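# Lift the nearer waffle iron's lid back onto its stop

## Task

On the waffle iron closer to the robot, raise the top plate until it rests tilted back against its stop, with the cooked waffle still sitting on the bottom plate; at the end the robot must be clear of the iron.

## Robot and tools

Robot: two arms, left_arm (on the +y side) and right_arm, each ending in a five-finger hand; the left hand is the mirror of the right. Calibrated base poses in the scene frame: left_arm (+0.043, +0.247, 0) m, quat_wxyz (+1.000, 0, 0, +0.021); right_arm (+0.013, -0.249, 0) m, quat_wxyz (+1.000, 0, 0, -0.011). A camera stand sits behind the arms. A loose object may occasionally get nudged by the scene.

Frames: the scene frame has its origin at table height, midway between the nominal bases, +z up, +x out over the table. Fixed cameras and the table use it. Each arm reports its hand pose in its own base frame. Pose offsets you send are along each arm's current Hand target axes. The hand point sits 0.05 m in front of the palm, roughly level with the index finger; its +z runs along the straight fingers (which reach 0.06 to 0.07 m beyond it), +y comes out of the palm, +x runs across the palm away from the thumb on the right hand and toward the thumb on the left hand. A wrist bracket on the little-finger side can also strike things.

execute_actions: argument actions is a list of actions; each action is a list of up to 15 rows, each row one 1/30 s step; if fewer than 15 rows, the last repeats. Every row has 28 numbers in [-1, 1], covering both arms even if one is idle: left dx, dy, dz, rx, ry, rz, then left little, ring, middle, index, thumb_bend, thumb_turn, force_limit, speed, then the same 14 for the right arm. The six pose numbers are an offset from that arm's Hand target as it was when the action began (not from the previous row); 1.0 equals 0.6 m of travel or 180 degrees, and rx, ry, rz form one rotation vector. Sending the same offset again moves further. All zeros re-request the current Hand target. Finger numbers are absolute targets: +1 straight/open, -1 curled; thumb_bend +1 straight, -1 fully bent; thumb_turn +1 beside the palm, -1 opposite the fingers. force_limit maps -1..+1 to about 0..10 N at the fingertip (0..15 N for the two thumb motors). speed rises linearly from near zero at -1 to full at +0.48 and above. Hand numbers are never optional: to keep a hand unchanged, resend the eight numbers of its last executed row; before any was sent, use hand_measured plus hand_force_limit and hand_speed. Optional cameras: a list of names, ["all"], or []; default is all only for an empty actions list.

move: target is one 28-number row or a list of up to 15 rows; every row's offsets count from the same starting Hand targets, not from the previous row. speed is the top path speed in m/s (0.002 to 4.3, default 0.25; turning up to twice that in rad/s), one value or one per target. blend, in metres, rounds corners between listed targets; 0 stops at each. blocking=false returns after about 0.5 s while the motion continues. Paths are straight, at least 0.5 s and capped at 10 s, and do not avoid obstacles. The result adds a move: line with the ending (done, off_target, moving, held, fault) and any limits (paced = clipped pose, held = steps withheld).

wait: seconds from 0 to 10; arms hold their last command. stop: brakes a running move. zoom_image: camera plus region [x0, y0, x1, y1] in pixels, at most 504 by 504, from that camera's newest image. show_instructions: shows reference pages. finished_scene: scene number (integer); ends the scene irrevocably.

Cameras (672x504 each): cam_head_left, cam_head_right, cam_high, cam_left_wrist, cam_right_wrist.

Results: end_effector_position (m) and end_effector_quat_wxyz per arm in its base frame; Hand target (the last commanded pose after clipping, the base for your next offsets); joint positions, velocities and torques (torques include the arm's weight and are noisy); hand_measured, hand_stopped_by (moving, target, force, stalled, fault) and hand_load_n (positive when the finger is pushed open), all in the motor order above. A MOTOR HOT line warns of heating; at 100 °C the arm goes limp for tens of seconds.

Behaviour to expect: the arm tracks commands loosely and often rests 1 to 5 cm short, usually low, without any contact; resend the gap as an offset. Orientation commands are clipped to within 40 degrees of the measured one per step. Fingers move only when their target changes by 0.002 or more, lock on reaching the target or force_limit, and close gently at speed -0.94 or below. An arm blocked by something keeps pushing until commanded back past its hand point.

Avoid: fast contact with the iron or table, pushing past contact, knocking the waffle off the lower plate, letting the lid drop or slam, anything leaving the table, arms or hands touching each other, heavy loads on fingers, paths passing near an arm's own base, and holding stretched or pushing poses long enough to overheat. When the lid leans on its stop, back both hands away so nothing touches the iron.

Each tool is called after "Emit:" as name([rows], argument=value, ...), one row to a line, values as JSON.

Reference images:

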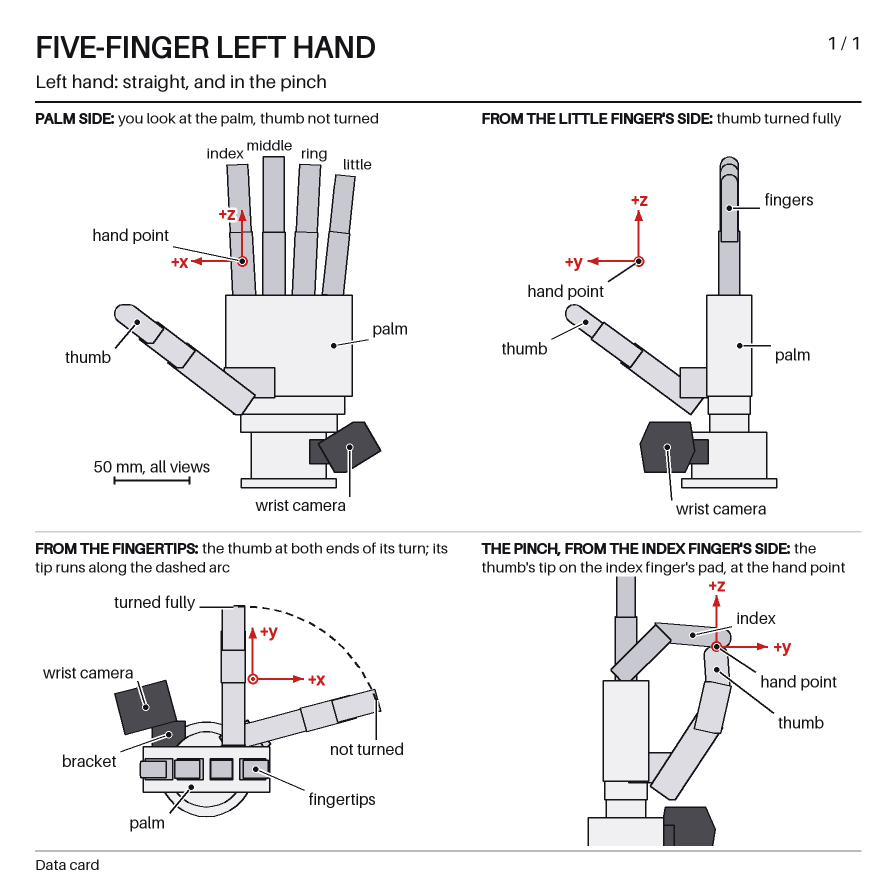

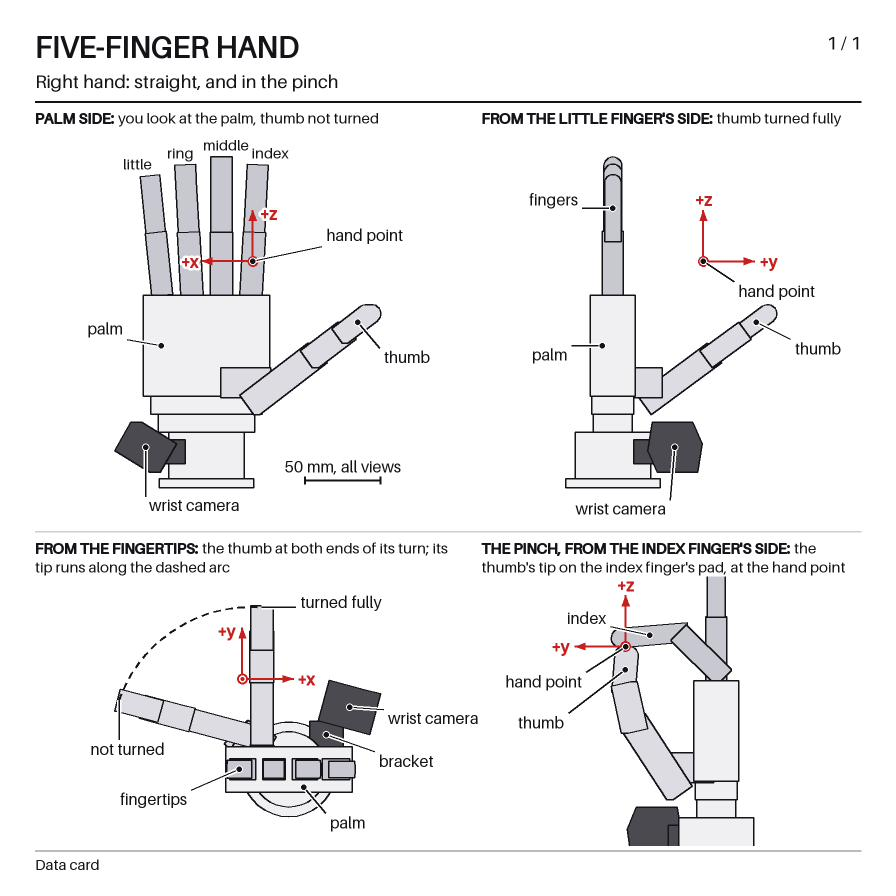

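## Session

Emit:
execute_actions(actions=[])

Emit:
zoom_image(camera="cam_head_left", region=[330, 100, 560, 300])

Emit:
zoom_image(camera="cam_high", region=[90, 80, 390, 300])

Scene clock: 0.00 s.
left_arm: end_effector_position=(+0.2021, +0.0123, +0.1031) hand_measured=(+1.000, +1.000, +1.000, +1.000, +1.000, +1.000) hand_load_n=(+0.0, +0.0, +0.0, +0.0, +0.0, +0.0) hand_stopped_by=(target, target, target, target, target, target) hand_force_limit=0.00 hand_speed=-0.80 end_effector_quat_wxyz=(-0.059, +0.980, -0.032, +0.187) | right_arm: end_effector_position=(+0.3656, -0.3183, +0.1467) hand_measured=(+1.000, +1.000, +1.000, +1.000, +1.000, +1.000) hand_load_n=(+0.0, +0.0, +0.0, +0.0, +0.0, +0.0) hand_stopped_by=(target, target, target, target, target, target) hand_force_limit=0.00 hand_speed=-0.80 end_effector_quat_wxyz=(-0.148, +0.009, +0.975, -0.166)
Joint positions: left_arm=[0.485 0.438 0.424 -1.171 0.081 -1.036] | right_arm=[-0.666 1.68 1.481 -1.407 0.447 0.931]
Joint velocities: within noise
Joint torques (N m): no reading
Heat: left arm: hottest elbow 37 °C; right arm: hottest elbow 36 °C.
Hand target: left_arm +0.2074, +0.0150, +0.1142; -0.065, +0.978, -0.032, +0.197 | right_arm +0.3718, -0.3231, +0.1544; -0.140, +0.011, +0.975, -0.172

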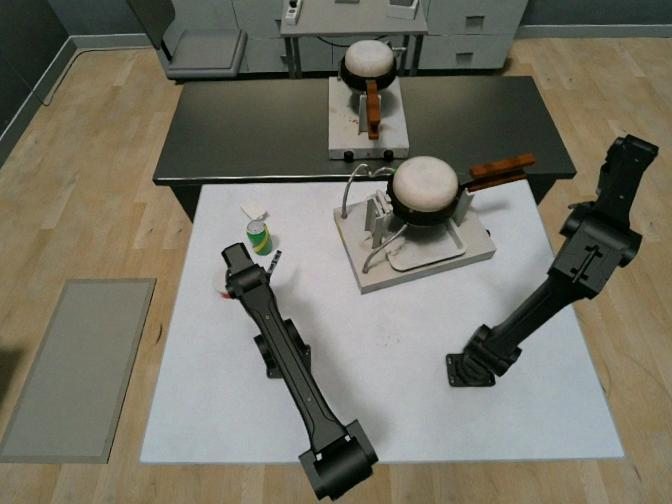

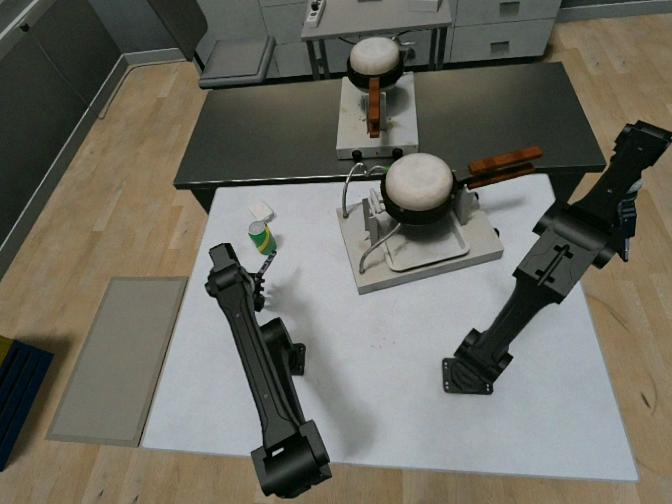

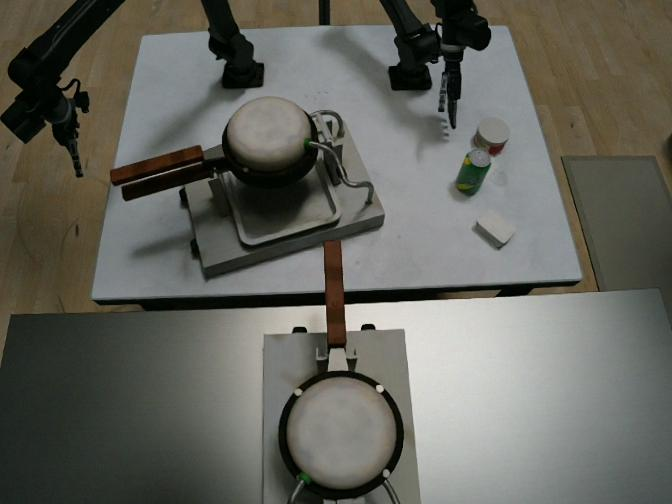

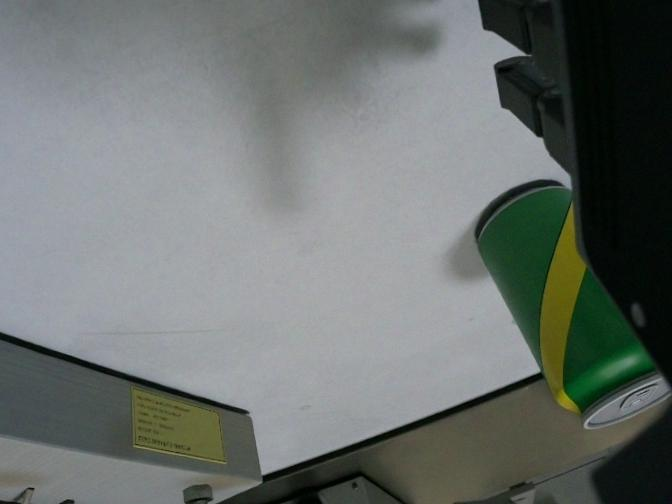

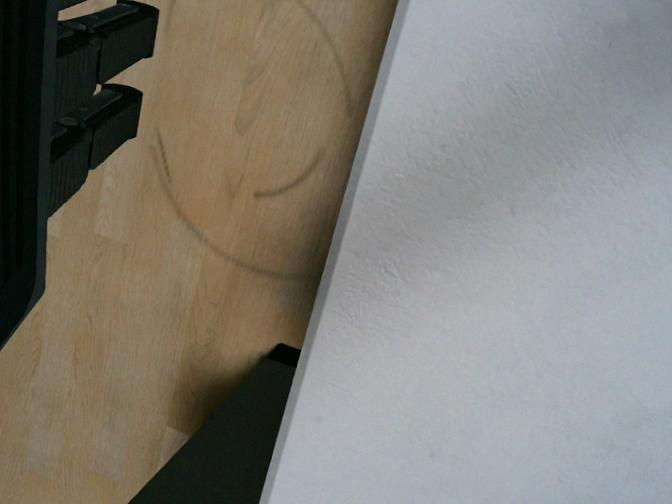

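Scaled by 2.191 from the camera's 672x504 image, which has a finer 960x720 frame.

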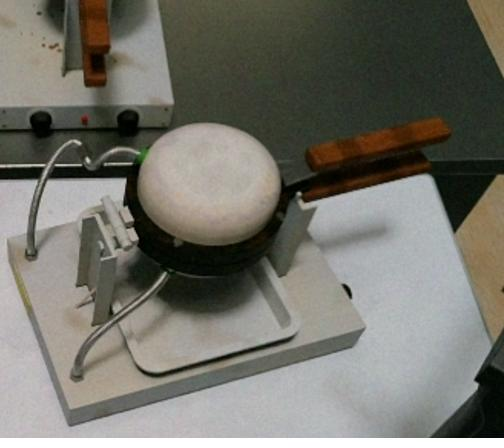

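Scaled by 1.680 from the camera's 672x504 image, which has a finer 960x720 frame.

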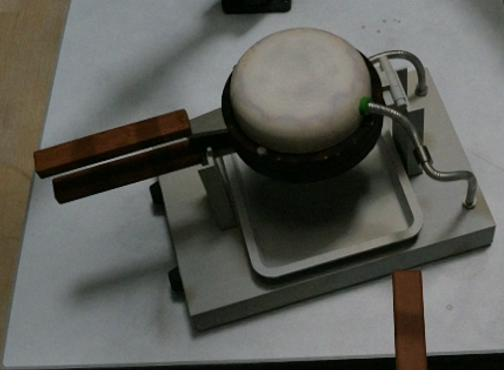

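Emit:
move([
  [0,0,0,0,0,0,1,1,1,1,1,1,0,-0.8,0.121,-0.152,-0.4055,0,0,0,1,1,1,1,1,-1,0,0],
  [0,0,0,0,0,0,1,1,1,1,1,1,0,-0.8,0.0295,0.0285,-0.4555,-0.5569,-0.2238,0.2008,1,1,1,1,1,-1,0,0],
  [0,0,0,0,0,0,1,1,1,1,1,1,0,-0.8,-0.0145,0.0837,-0.3083,-0.5569,-0.2238,0.2008,1,1,1,1,1,-1,0,0],
], speed=[0.25,0.3,0.15], blend=[0.02,0.01,0], cameras=["all"])

Emit:
zoom_image(camera="cam_head_left", region=[440, 120, 600, 240])

Emit:
zoom_image(camera="cam_high", region=[60, 80, 240, 240])

Emit:
zoom_image(camera="cam_right_wrist", region=[0, 0, 400, 300])

Scene clock: 89.33 s.
left_arm: end_effector_position=(+0.2021, +0.0123, +0.1031) hand_measured=(+1.000, +1.000, +1.000, +1.000, +1.000, +1.000) hand_load_n=(+0.0, +0.0, +0.5, +0.0, +0.0, +0.0) hand_stopped_by=(target, target, target, target, target, target) hand_force_limit=0.00 hand_speed=-0.80 end_effector_quat_wxyz=(-0.059, +0.980, -0.032, +0.187) | right_arm: end_effector_position=(+0.4289, -0.2181, +0.3029) hand_measured=(+1.000, +1.000, +1.000, +1.000, +1.000, -1.000) hand_load_n=(+0.0, +0.0, +0.0, +0.0, +0.0, +0.0) hand_stopped_by=(target, target, target, target, target, target) hand_force_limit=0.00 hand_speed=0.00 end_effector_quat_wxyz=(+0.270, +0.316, +0.699, +0.582)
Joint positions: left_arm=[0.485 0.438 0.424 -1.171 0.081 -1.036] | right_arm=[-0.905 1.564 1.131 -1.387 -1.387 1.306]
Joint torques (N m): left_arm=[-0.03 2.43 11.77 1.39 0.1 -0.03] | right_arm=[0.15 -11.28 5.85 0.24 -1.07 0.26]
Heat: left arm: hottest elbow 49 °C; right arm: hottest elbow 46 °C.
Hand target: left_arm +0.2074, +0.0150, +0.1142; -0.065, +0.978, -0.032, +0.197 | right_arm +0.4300, -0.2151, +0.3018; +0.267, +0.318, +0.697, +0.585
Off the commanded pose: left_arm 0.013 m, 1 deg | right_arm 0.003 m, 1 deg.
move: off_target (left_arm)

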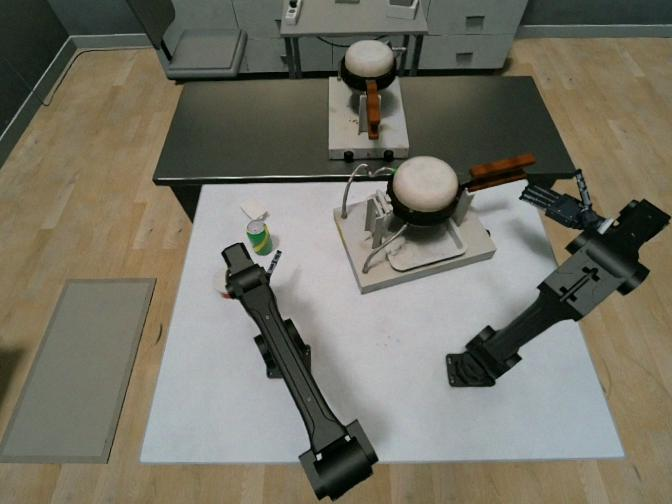

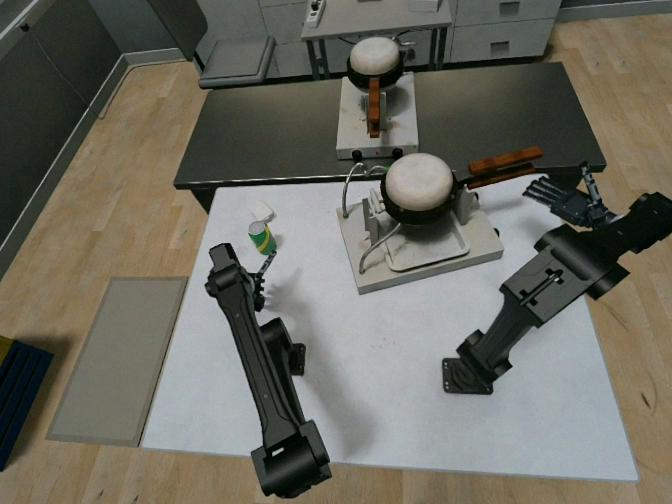

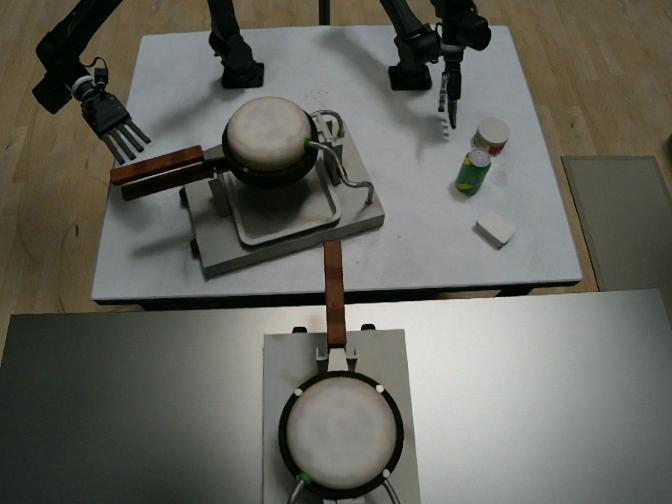

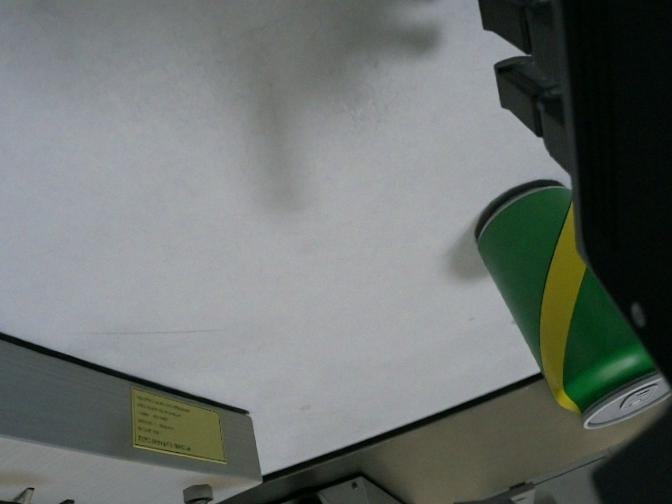

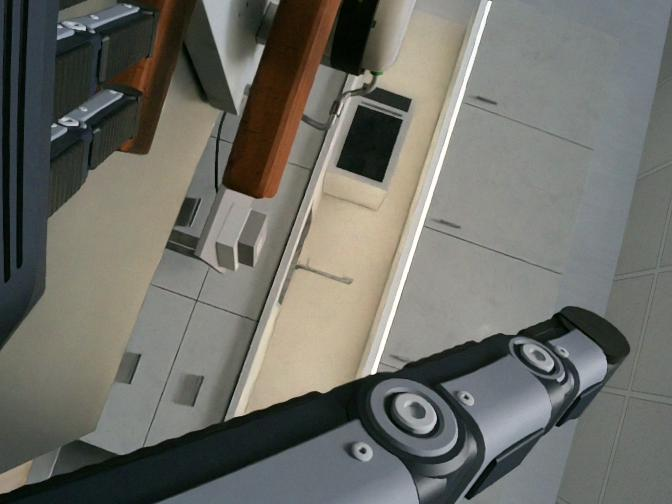

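Scaled by 3.150 from the camera's 672x504 image, which has a finer 960x720 frame.

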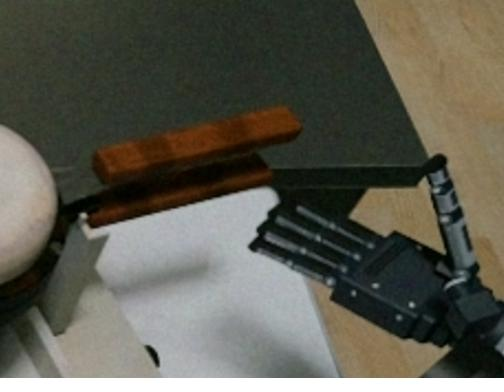

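Scaled by 2.800 from the camera's 672x504 image, which has a finer 960x720 frame.

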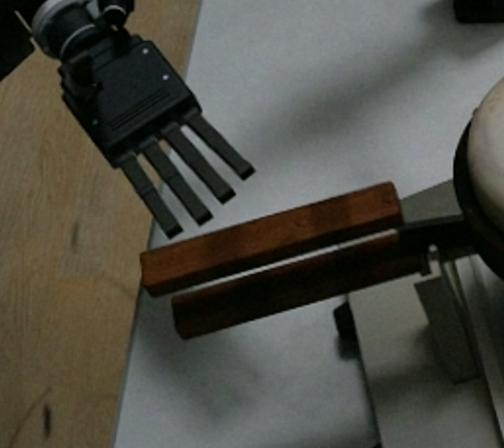

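Scaled by 1.260 from the camera's 672x504 image, which has a finer 960x720 frame.

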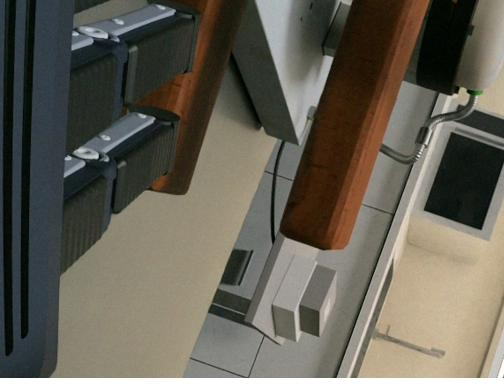

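Emit:
move([
  [0,0,0,0,0,0,1,1,1,1,1,1,0,-0.8,-0.0123,0.0193,0.1995,0,0.0383,-0.00675,1,1,1,1,1,-1,0,0],
], speed=0.1, cameras=["cam_head_left","cam_high","cam_right_wrist"])

Emit:
zoom_image(camera="cam_head_left", region=[440, 120, 600, 240])

Emit:
zoom_image(camera="cam_high", region=[60, 80, 240, 240])

Scene clock: 127.23 s.
left_arm: end_effector_position=(+0.2021, +0.0123, +0.1031) hand_measured=(+1.000, +1.000, +1.000, +1.000, +1.000, +1.000) hand_load_n=(+0.0, +0.0, +0.0, +0.0, +0.0, +0.0) hand_stopped_by=(target, target, target, target, target, target) hand_force_limit=0.00 hand_speed=-0.80 end_effector_quat_wxyz=(-0.059, +0.980, -0.032, +0.187) | right_arm: end_effector_position=(+0.5256, -0.1469, +0.2903) hand_measured=(+1.000, +1.000, +1.000, +1.000, +1.000, -1.000) hand_load_n=(+0.0, +0.0, +0.0, +0.0, -0.5, +0.0) hand_stopped_by=(target, target, target, target, target, target) hand_force_limit=0.00 hand_speed=0.00 end_effector_quat_wxyz=(+0.230, +0.275, +0.715, +0.601)
Joint positions: left_arm=[0.485 0.438 0.424 -1.171 0.081 -1.036] | right_arm=[-0.643 1.569 1.082 -0.617 -1.376 2.047]
Joint torques (N m): left_arm=[-0.15 2.49 11.79 1.42 0.11 -0.01] | right_arm=[0.15 -12.75 6.35 1.35 -0.65 0.24]
Heat: left arm: hottest elbow 51 °C; right arm: hottest elbow 42 °C.
Hand target: left_arm +0.2074, +0.0150, +0.1142; -0.065, +0.978, -0.032, +0.197 | right_arm +0.5253, -0.1419, +0.2925; +0.231, +0.274, +0.715, +0.600
Off the commanded pose: left_arm 0.013 m, 1 deg | right_arm 0.005 m, 0 deg.
move: off_target (left_arm)
Images, in order (width x height): cam_head_left 672x504, cam_high 672x504, cam_right_wrist 672x504.

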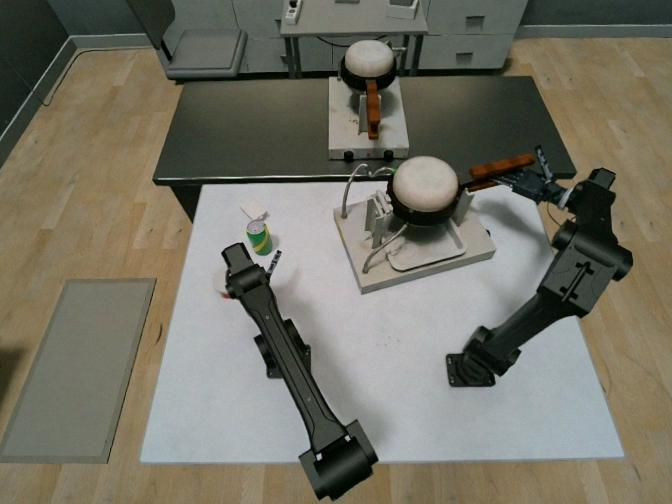

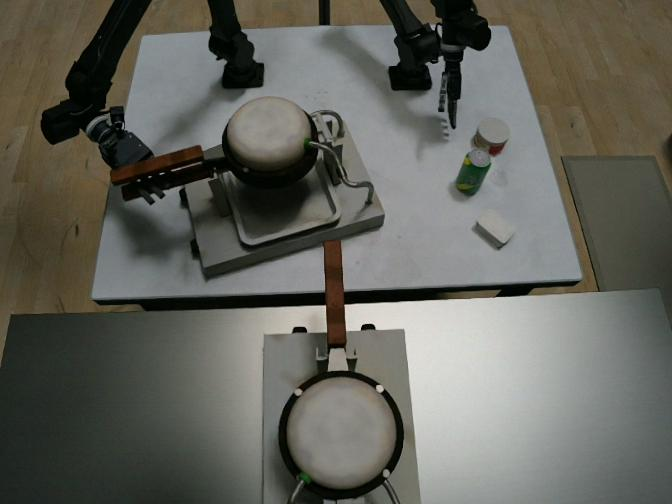

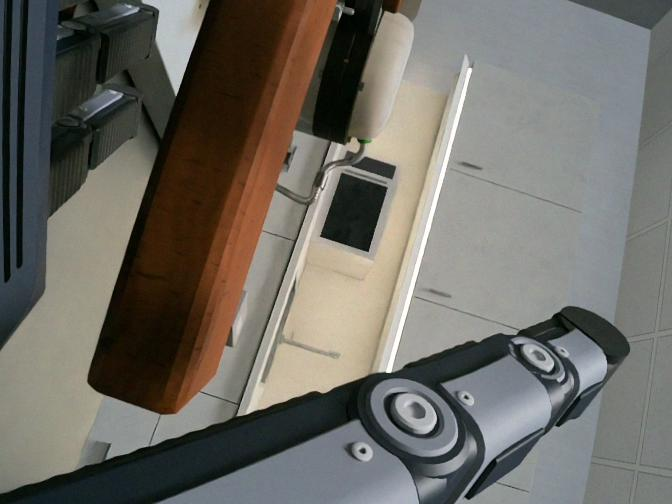

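Scaled by 3.150 from the camera's 672x504 image, which has a finer 960x720 frame.

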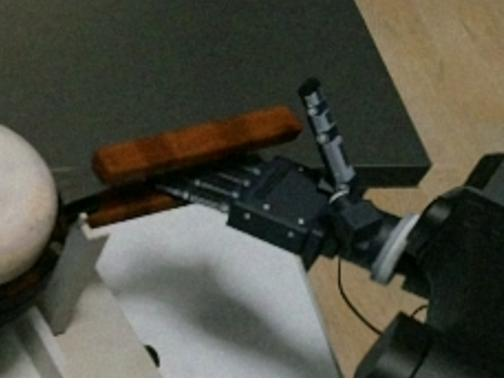

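Scaled by 2.800 from the camera's 672x504 image, which has a finer 960x720 frame.

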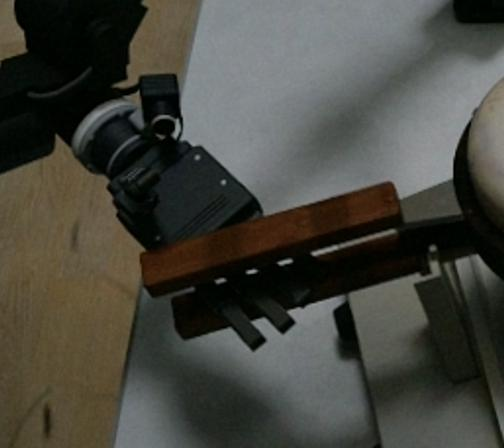

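Emit:
move([
  [0,0,0,0,0,0,1,1,1,1,1,1,0,-0.8,0.0515,0.2175,0.0163,0.0549,-0.0168,-0.0951,1,1,1,1,1,-1,0,0],
  [0,0,0,0,0,0,1,1,1,1,1,1,0,-0.8,0.0515,0.2175,0.0163,0.0549,-0.0168,-0.0951,1,1,1,1,-1,-1,-0.6,-0.75],
], speed=0.08, cameras=["cam_head_left","cam_high","cam_right_wrist"])

Emit:
zoom_image(camera="cam_head_left", region=[440, 100, 600, 220])

Emit:
zoom_image(camera="cam_high", region=[60, 60, 240, 220])

Scene clock: 179.83 s.
left_arm: end_effector_position=(+0.2021, +0.0123, +0.1031) hand_measured=(+1.000, +1.000, +1.000, +1.000, +1.000, +1.000) hand_load_n=(+0.0, +0.0, +0.0, +0.0, +0.0, +0.0) hand_stopped_by=(target, target, target, target, target, target) hand_force_limit=0.00 hand_speed=-0.80 end_effector_quat_wxyz=(-0.059, +0.980, -0.032, +0.187) | right_arm: end_effector_position=(+0.5125, -0.1084, +0.3529) hand_measured=(+1.000, +1.000, +1.000, +1.000, -0.486, -1.000) hand_load_n=(+0.0, +0.0, +0.0, +0.0, +4.0, +0.0) hand_stopped_by=(target, target, target, target, force, target) hand_force_limit=-0.60 hand_speed=-0.75 end_effector_quat_wxyz=(+0.258, +0.265, +0.784, +0.498)
Joint positions: left_arm=[0.485 0.438 0.424 -1.171 0.081 -1.036] | right_arm=[-0.589 1.375 1.151 -0.856 -1.137 1.95]
Joint torques (N m): left_arm=[-0.03 2.26 11.74 1.4 0.1 -0.02] | right_arm=[1.38 -12.34 14.27 1.28 -1.59 -0.18]
Heat: left arm: hottest elbow 52 °C; right arm: hottest elbow 46 °C.
Hand target: left_arm +0.2074, +0.0150, +0.1142; -0.065, +0.978, -0.032, +0.197 | right_arm +0.5240, -0.0971, +0.4192; +0.312, +0.199, +0.791, +0.488
Off the commanded pose: left_arm 0.013 m, 1 deg | right_arm 0.068 m, 10 deg.
move: off_target (left_arm, right_arm); target 2's new numbers were sent with right_arm's hand 0.069 m and 10 deg from that target
Images, in order (width x height): cam_head_left 672x504, cam_high 672x504, cam_right_wrist 672x504.

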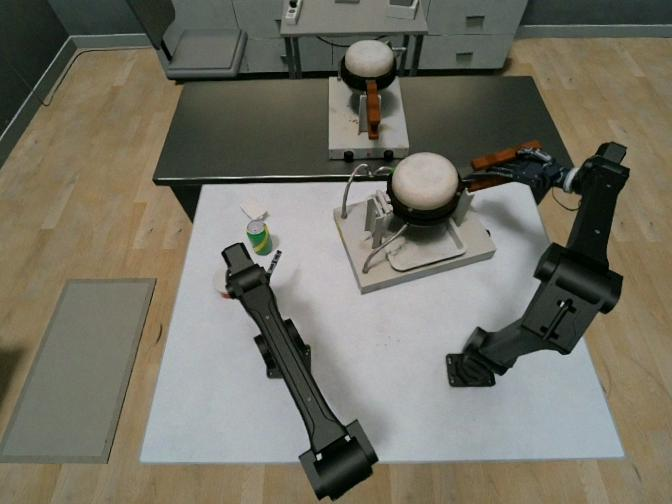

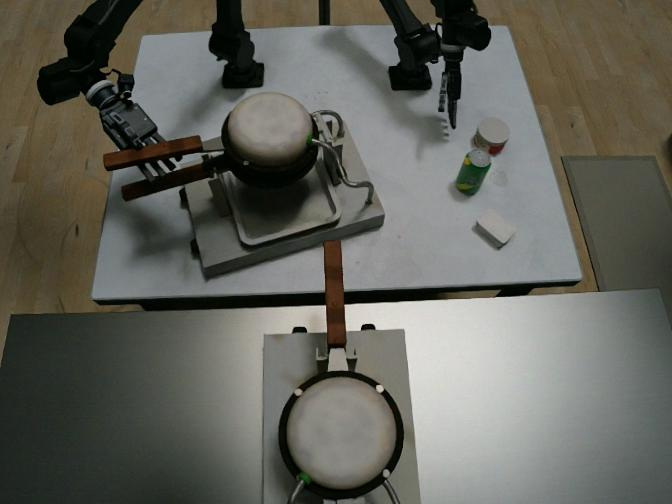

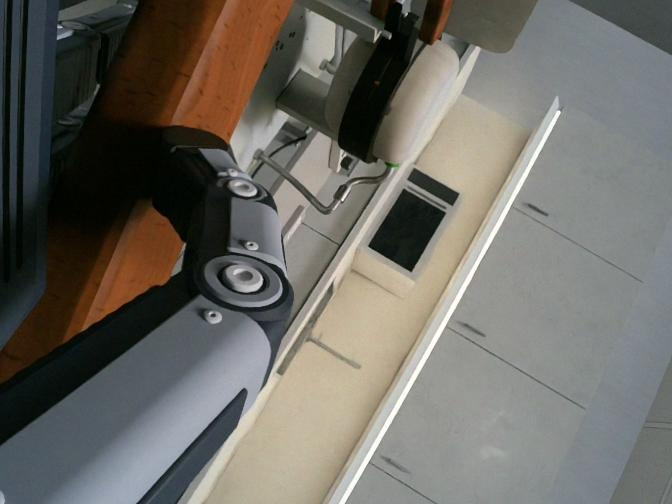

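Scaled by 3.150 from the camera's 672x504 image, which has a finer 960x720 frame.

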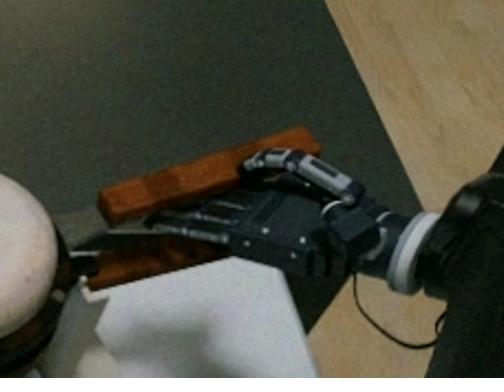

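Scaled by 2.800 from the camera's 672x504 image, which has a finer 960x720 frame.

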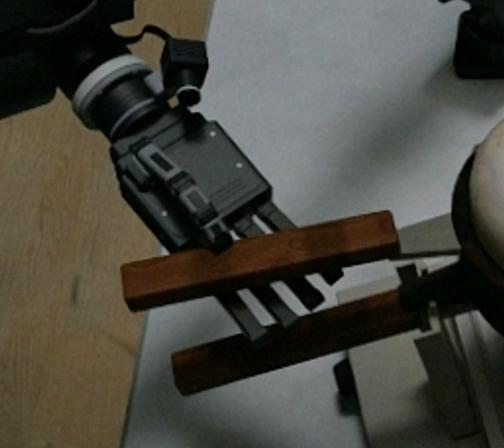

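Emit:
move([
  [0,0,0,0,0,0,1,1,1,1,1,1,0,-0.8,0.0515,0.2175,-0.0087,0.0549,-0.0168,-0.0951,1,1,1,1,-1,-1,-0.6,-0.75],
  [0,0,0,0,0,0,1,1,1,1,1,1,0,-0.8,0.164,0.4086,0.0226,0.1098,-0.0336,-0.1902,1,1,1,1,-1,-1,-0.6,-0.75],
  [0,0,0,0,0,0,1,1,1,1,1,1,0,-0.8,0.3242,0.5497,0.0901,0.1647,-0.0503,-0.2853,1,1,1,1,-1,-1,-0.6,-0.75],
], speed=0.12, blend=[0.03,0.03,0], cameras=["cam_head_left","cam_high","cam_right_wrist"])

Emit:
zoom_image(camera="cam_head_left", region=[360, 10, 560, 230])

Scene clock: 202.27 s.
left_arm: end_effector_position=(+0.2021, +0.0123, +0.1031) hand_measured=(+1.000, +1.000, +1.000, +1.000, +1.000, +1.000) hand_load_n=(+0.0, +0.0, +0.0, +0.0, +0.0, +0.0) hand_stopped_by=(target, target, target, target, target, target) hand_force_limit=0.00 hand_speed=-0.80 end_effector_quat_wxyz=(-0.059, +0.980, -0.032, +0.187) | right_arm: end_effector_position=(+0.4102, +0.1965, +0.6226) hand_measured=(+1.000, +1.000, +1.000, +1.000, -0.484, -1.000) hand_load_n=(+0.0, +0.0, +0.0, +0.0, +11.0, +0.0) hand_stopped_by=(target, target, target, target, force, target) hand_force_limit=-0.60 hand_speed=-0.75 end_effector_quat_wxyz=(+0.475, -0.042, +0.875, +0.082)
Joint positions: left_arm=[0.485 0.438 0.424 -1.171 0.081 -1.036] | right_arm=[0.4 1.078 1.753 -1.248 0.153 1.792]
Joint torques (N m): left_arm=[0.09 2.43 11.79 1.43 0.1 -0.02] | right_arm=[0.15 -1.73 10.62 2.74 0.39 -0.08]
Heat: left arm: hottest elbow 53 °C; right arm: hottest elbow 52 °C.
Hand target: left_arm +0.2074, +0.0150, +0.1142; -0.065, +0.978, -0.032, +0.197 | right_arm +0.4235, +0.2047, +0.6389; +0.489, -0.052, +0.867, +0.079
Off the commanded pose: left_arm 0.013 m, 1 deg | right_arm 0.023 m, 2 deg.
move: off_target (left_arm, right_arm)
Images, in order (width x height): cam_head_left 672x504, cam_high 672x504, cam_right_wrist 672x504.

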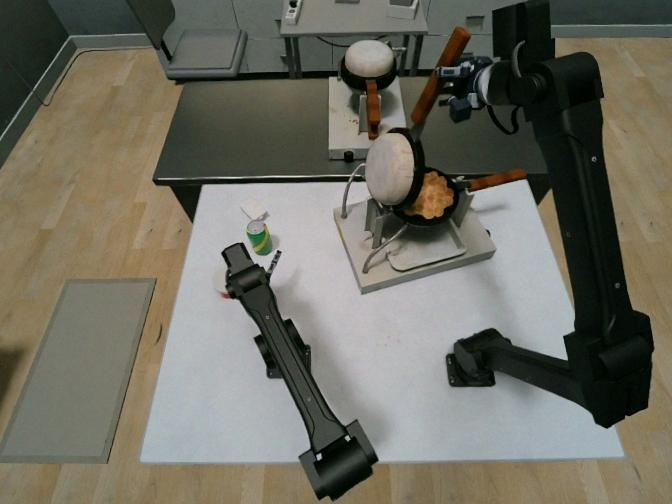

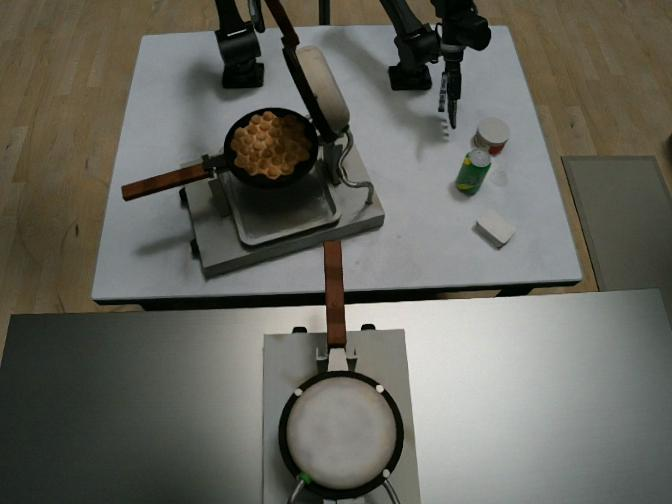

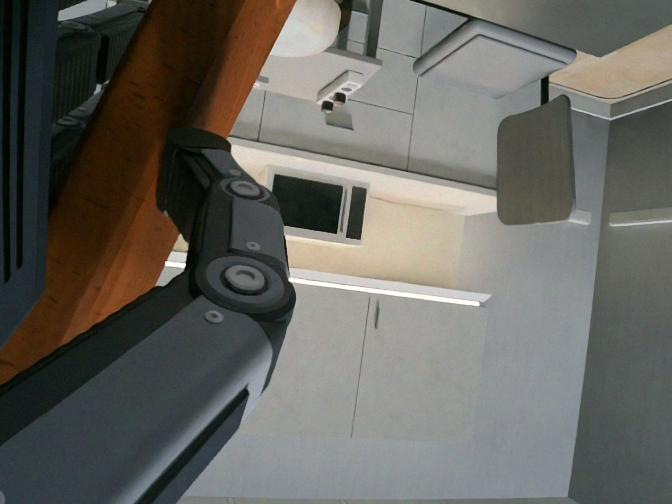

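Scaled by 2.291 from the camera's 672x504 image, which has a finer 960x720 frame.

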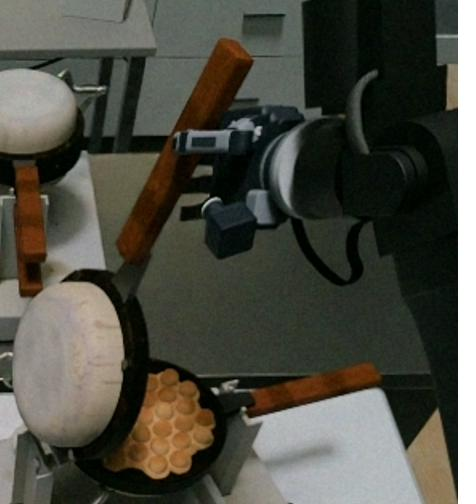

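Emit:
move([
  [0,0,0,0,0,0,1,1,1,1,1,1,0,-0.8,0,0,0,0,0,0,-0.3,-0.3,1,1,-0.45,-1,-0.6,-0.7],
], speed=0.12, cameras=["cam_head_left","cam_right_wrist"])

Emit:
zoom_image(camera="cam_head_left", region=[360, 10, 560, 230])

Scene clock: 213.07 s.
left_arm: end_effector_position=(+0.2021, +0.0123, +0.1031) hand_measured=(+1.000, +1.000, +1.000, +1.000, +1.000, +1.000) hand_load_n=(+0.0, +0.0, +0.0, +0.0, +0.0, +0.0) hand_stopped_by=(target, target, target, target, target, target) hand_force_limit=0.00 hand_speed=-0.80 end_effector_quat_wxyz=(-0.059, +0.980, -0.032, +0.187) | right_arm: end_effector_position=(+0.4123, +0.1966, +0.6225) hand_measured=(+0.644, +0.698, +1.000, +1.000, -0.448, -1.000) hand_load_n=(+3.5, +0.0, +0.0, +0.0, +9.0, +1.0) hand_stopped_by=(force, force, target, target, force, target) hand_force_limit=-0.60 hand_speed=-0.70 end_effector_quat_wxyz=(+0.476, -0.045, +0.875, +0.077)
Joint positions: left_arm=[0.485 0.438 0.424 -1.171 0.081 -1.036] | right_arm=[0.4 1.084 1.758 -1.248 0.16 1.782]
Joint torques (N m): left_arm=[-0.03 2.43 11.75 1.4 0.11 -0.01] | right_arm=[0.03 -2.2 10.33 2.74 0.11 0.01]
Heat: left arm: hottest elbow 53 °C; right arm: hottest elbow 51 °C.
Hand target: left_arm +0.2074, +0.0150, +0.1142; -0.065, +0.978, -0.032, +0.197 | right_arm +0.4236, +0.2049, +0.6389; +0.489, -0.052, +0.867, +0.079
Off the commanded pose: left_arm 0.013 m, 1 deg | right_arm 0.021 m, 2 deg.
move: off_target (left_arm, right_arm)
Images, in order (width x height): cam_head_left 672x504, cam_right_wrist 672x504.

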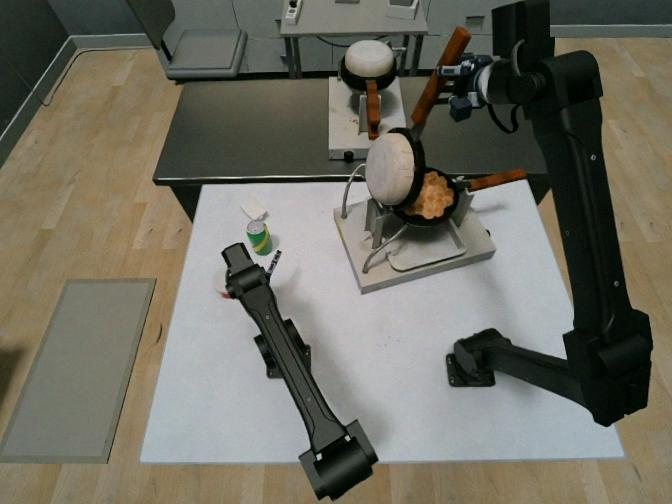

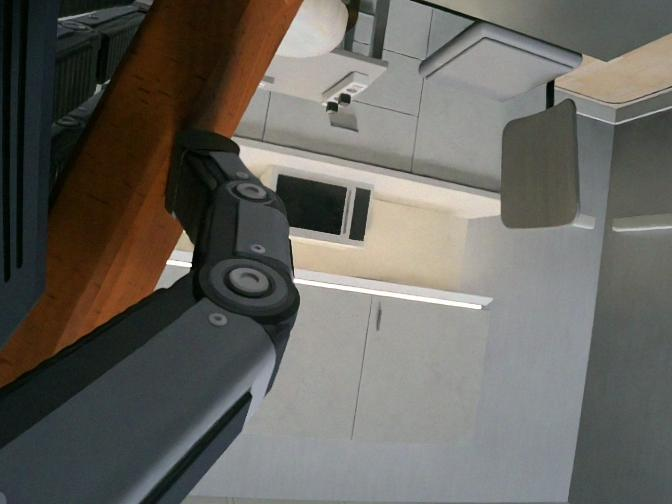

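Scaled by 2.291 from the camera's 672x504 image, which has a finer 960x720 frame.

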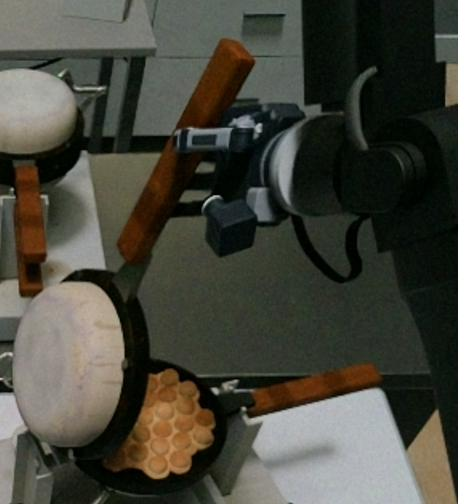

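Emit:
move([
  [0,0,0,0,0,0,1,1,1,1,1,1,0,-0.8,0,0,0,0,0,0,1,1,1,1,-0.4,-1,-0.6,-0.5],
], speed=0.12, cameras=["cam_head_left","cam_right_wrist"])

Scene clock: 220.00 s.
left_arm: end_effector_position=(+0.2021, +0.0123, +0.1031) hand_measured=(+1.000, +1.000, +1.000, +1.000, +1.000, +1.000) hand_load_n=(+0.0, +0.0, +0.0, +0.0, +0.0, +0.0) hand_stopped_by=(target, target, target, target, target, target) hand_force_limit=0.00 hand_speed=-0.80 end_effector_quat_wxyz=(-0.059, +0.980, -0.032, +0.187) | right_arm: end_effector_position=(+0.4148, +0.1974, +0.6226) hand_measured=(+1.000, +1.000, +1.000, +1.000, -0.400, -1.000) hand_load_n=(+0.0, +0.0, +0.5, +0.0, +1.5, +0.0) hand_stopped_by=(target, target, target, target, target, target) hand_force_limit=-0.60 hand_speed=-0.50 end_effector_quat_wxyz=(+0.475, -0.045, +0.875, +0.076)
Joint positions: left_arm=[0.485 0.438 0.424 -1.171 0.081 -1.036] | right_arm=[0.4 1.09 1.763 -1.248 0.161 1.782]
Joint torques (N m): left_arm=[0.03 2.26 11.75 1.39 0.1 -0.01] | right_arm=[0.09 -2.61 10.02 2.71 0.04 0.01]
Heat: left arm: hottest elbow 53 °C; right arm: hottest elbow 50 °C.
Hand target: left_arm +0.2074, +0.0150, +0.1142; -0.065, +0.978, -0.032, +0.197 | right_arm +0.4234, +0.2049, +0.6390; +0.489, -0.052, +0.867, +0.079
Off the commanded pose: left_arm 0.013 m, 1 deg | right_arm 0.020 m, 2 deg.
move: off_target (left_arm, right_arm)
Images, in order (width x height): cam_head_left 672x504, cam_right_wrist 672x504.

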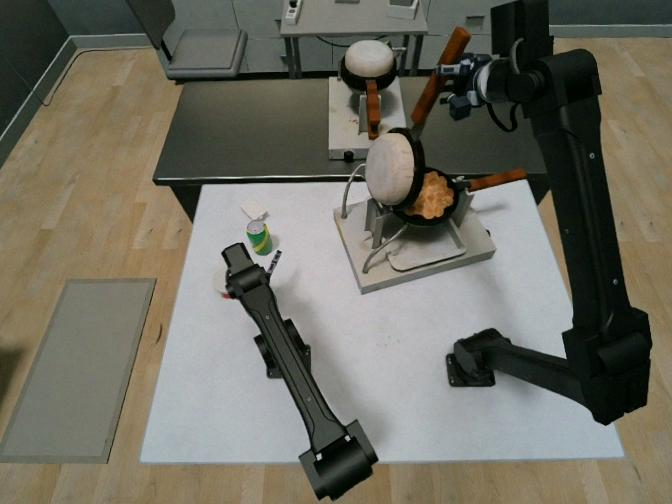

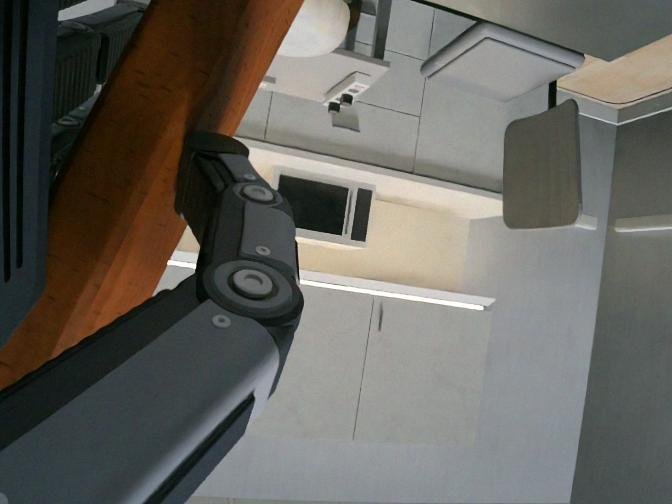

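Emit:
move([
  [0,0,0,0,0,0,1,1,1,1,1,1,0,-0.8,0.0325,0.1647,-0.0103,0.0412,-0.0126,-0.0713,1,1,1,1,-0.4,-1,-0.6,-0.5],
], speed=0.1, cameras=["cam_head_left","cam_high"])

Scene clock: 232.80 s.
left_arm: end_effector_position=(+0.2021, +0.0123, +0.1031) hand_measured=(+1.000, +1.000, +1.000, +1.000, +1.000, +1.000) hand_load_n=(+0.0, +0.0, +0.0, +0.0, +0.0, +0.0) hand_stopped_by=(target, target, target, target, target, target) hand_force_limit=0.00 hand_speed=-0.80 end_effector_quat_wxyz=(-0.059, +0.980, -0.032, +0.187) | right_arm: end_effector_position=(+0.3817, +0.2940, +0.6229) hand_measured=(+1.000, +1.000, +1.000, +1.000, -0.398, -1.000) hand_load_n=(+0.0, +0.0, +0.0, +0.0, +2.5, +0.5) hand_stopped_by=(target, target, target, target, target, target) hand_force_limit=-0.60 hand_speed=-0.50 end_effector_quat_wxyz=(+0.507, -0.117, +0.853, -0.029)
Joint positions: left_arm=[0.485 0.438 0.424 -1.171 0.081 -1.036] | right_arm=[0.803 1.181 1.853 -1.307 0.618 1.782]
Joint torques (N m): left_arm=[0.03 2.37 11.79 1.4 0.11 -0.01] | right_arm=[-0.62 -3.43 10.03 1.99 0.7 0.04]
Heat: left arm: hottest elbow 53 °C; right arm: hottest elbow 50 °C.
Hand target: left_arm +0.2074, +0.0150, +0.1142; -0.065, +0.978, -0.032, +0.197 | right_arm +0.3919, +0.3005, +0.6339; +0.514, -0.115, +0.849, -0.031
Off the commanded pose: left_arm 0.013 m, 1 deg | right_arm 0.016 m, 1 deg.
move: off_target (left_arm, right_arm)
Images, in order (width x height): cam_head_left 672x504, cam_high 672x504.

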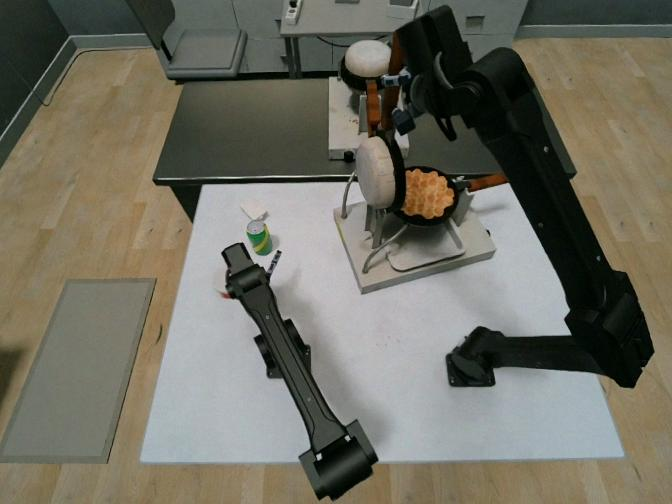

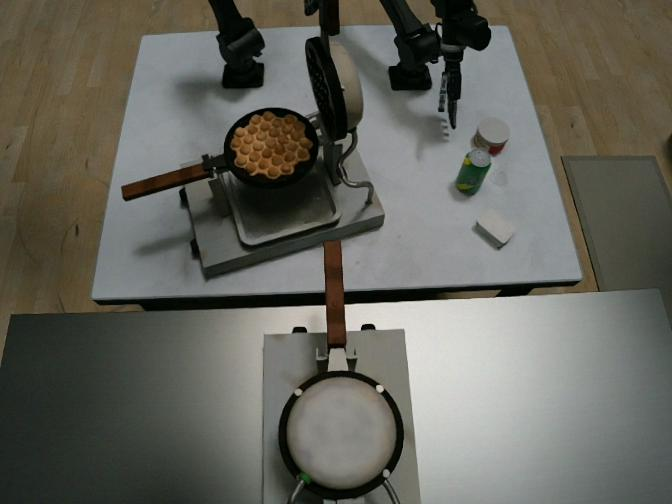

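Emit:
move([
  [0,0,0,0,0,0,1,1,1,1,1,1,0,-0.8,0.0175,0.1105,-0.0093,0.0274,-0.0084,-0.0476,1,1,1,1,-0.4,-1,-0.6,-0.5],
], speed=0.07, cameras=["cam_head_left","cam_high"])

Emit:
zoom_image(camera="cam_high", region=[200, 0, 400, 200])

Scene clock: 248.27 s.
left_arm: end_effector_position=(+0.2021, +0.0123, +0.1031) hand_measured=(+1.000, +1.000, +1.000, +1.000, +1.000, +1.000) hand_load_n=(+0.0, +0.0, +0.0, +0.0, +0.0, +0.0) hand_stopped_by=(target, target, target, target, target, target) hand_force_limit=0.00 hand_speed=-0.80 end_effector_quat_wxyz=(-0.059, +0.980, -0.032, +0.187) | right_arm: end_effector_position=(+0.3589, +0.3596, +0.6068) hand_measured=(+1.000, +1.000, +1.000, +1.000, -0.398, -1.000) hand_load_n=(+0.0, +0.0, -0.5, +0.0, +2.5, +0.5) hand_stopped_by=(target, target, target, target, target, target) hand_force_limit=-0.60 hand_speed=-0.50 end_effector_quat_wxyz=(+0.522, -0.167, +0.831, -0.099)
Joint positions: left_arm=[0.485 0.438 0.424 -1.171 0.081 -1.036] | right_arm=[1.012 1.278 1.902 -1.356 0.86 1.782]
Joint torques (N m): left_arm=[0.09 2.32 11.77 1.43 0.11 -0.02] | right_arm=[-1.44 -5.13 9.98 1.48 0.99 0.12]
Heat: left arm: hottest elbow 54 °C; right arm: hottest elbow 50 °C.
Hand target: left_arm +0.2074, +0.0150, +0.1142; -0.065, +0.978, -0.032, +0.197 | right_arm +0.3714, +0.3620, +0.6161; +0.526, -0.156, +0.829, -0.105
Off the commanded pose: left_arm 0.013 m, 1 deg | right_arm 0.016 m, 1 deg.
move: off_target (left_arm, right_arm)
Images, in order (width x height): cam_head_left 672x504, cam_high 672x504.

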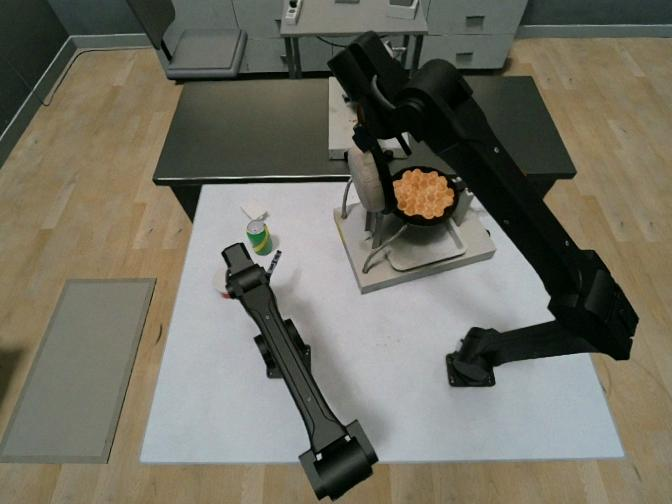

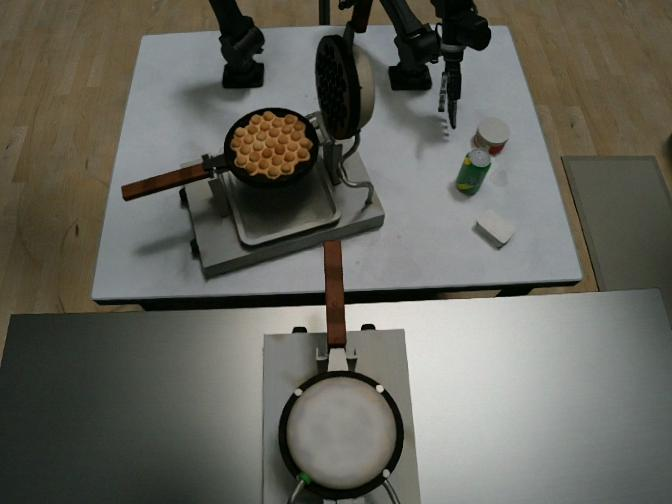

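Scaled by 2.520 from the camera's 672x504 image, which has a finer 960x720 frame.

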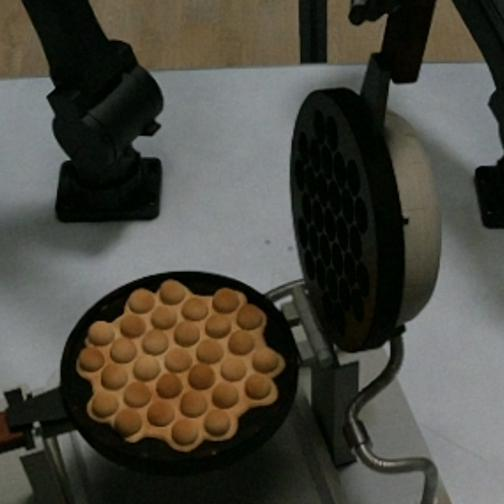

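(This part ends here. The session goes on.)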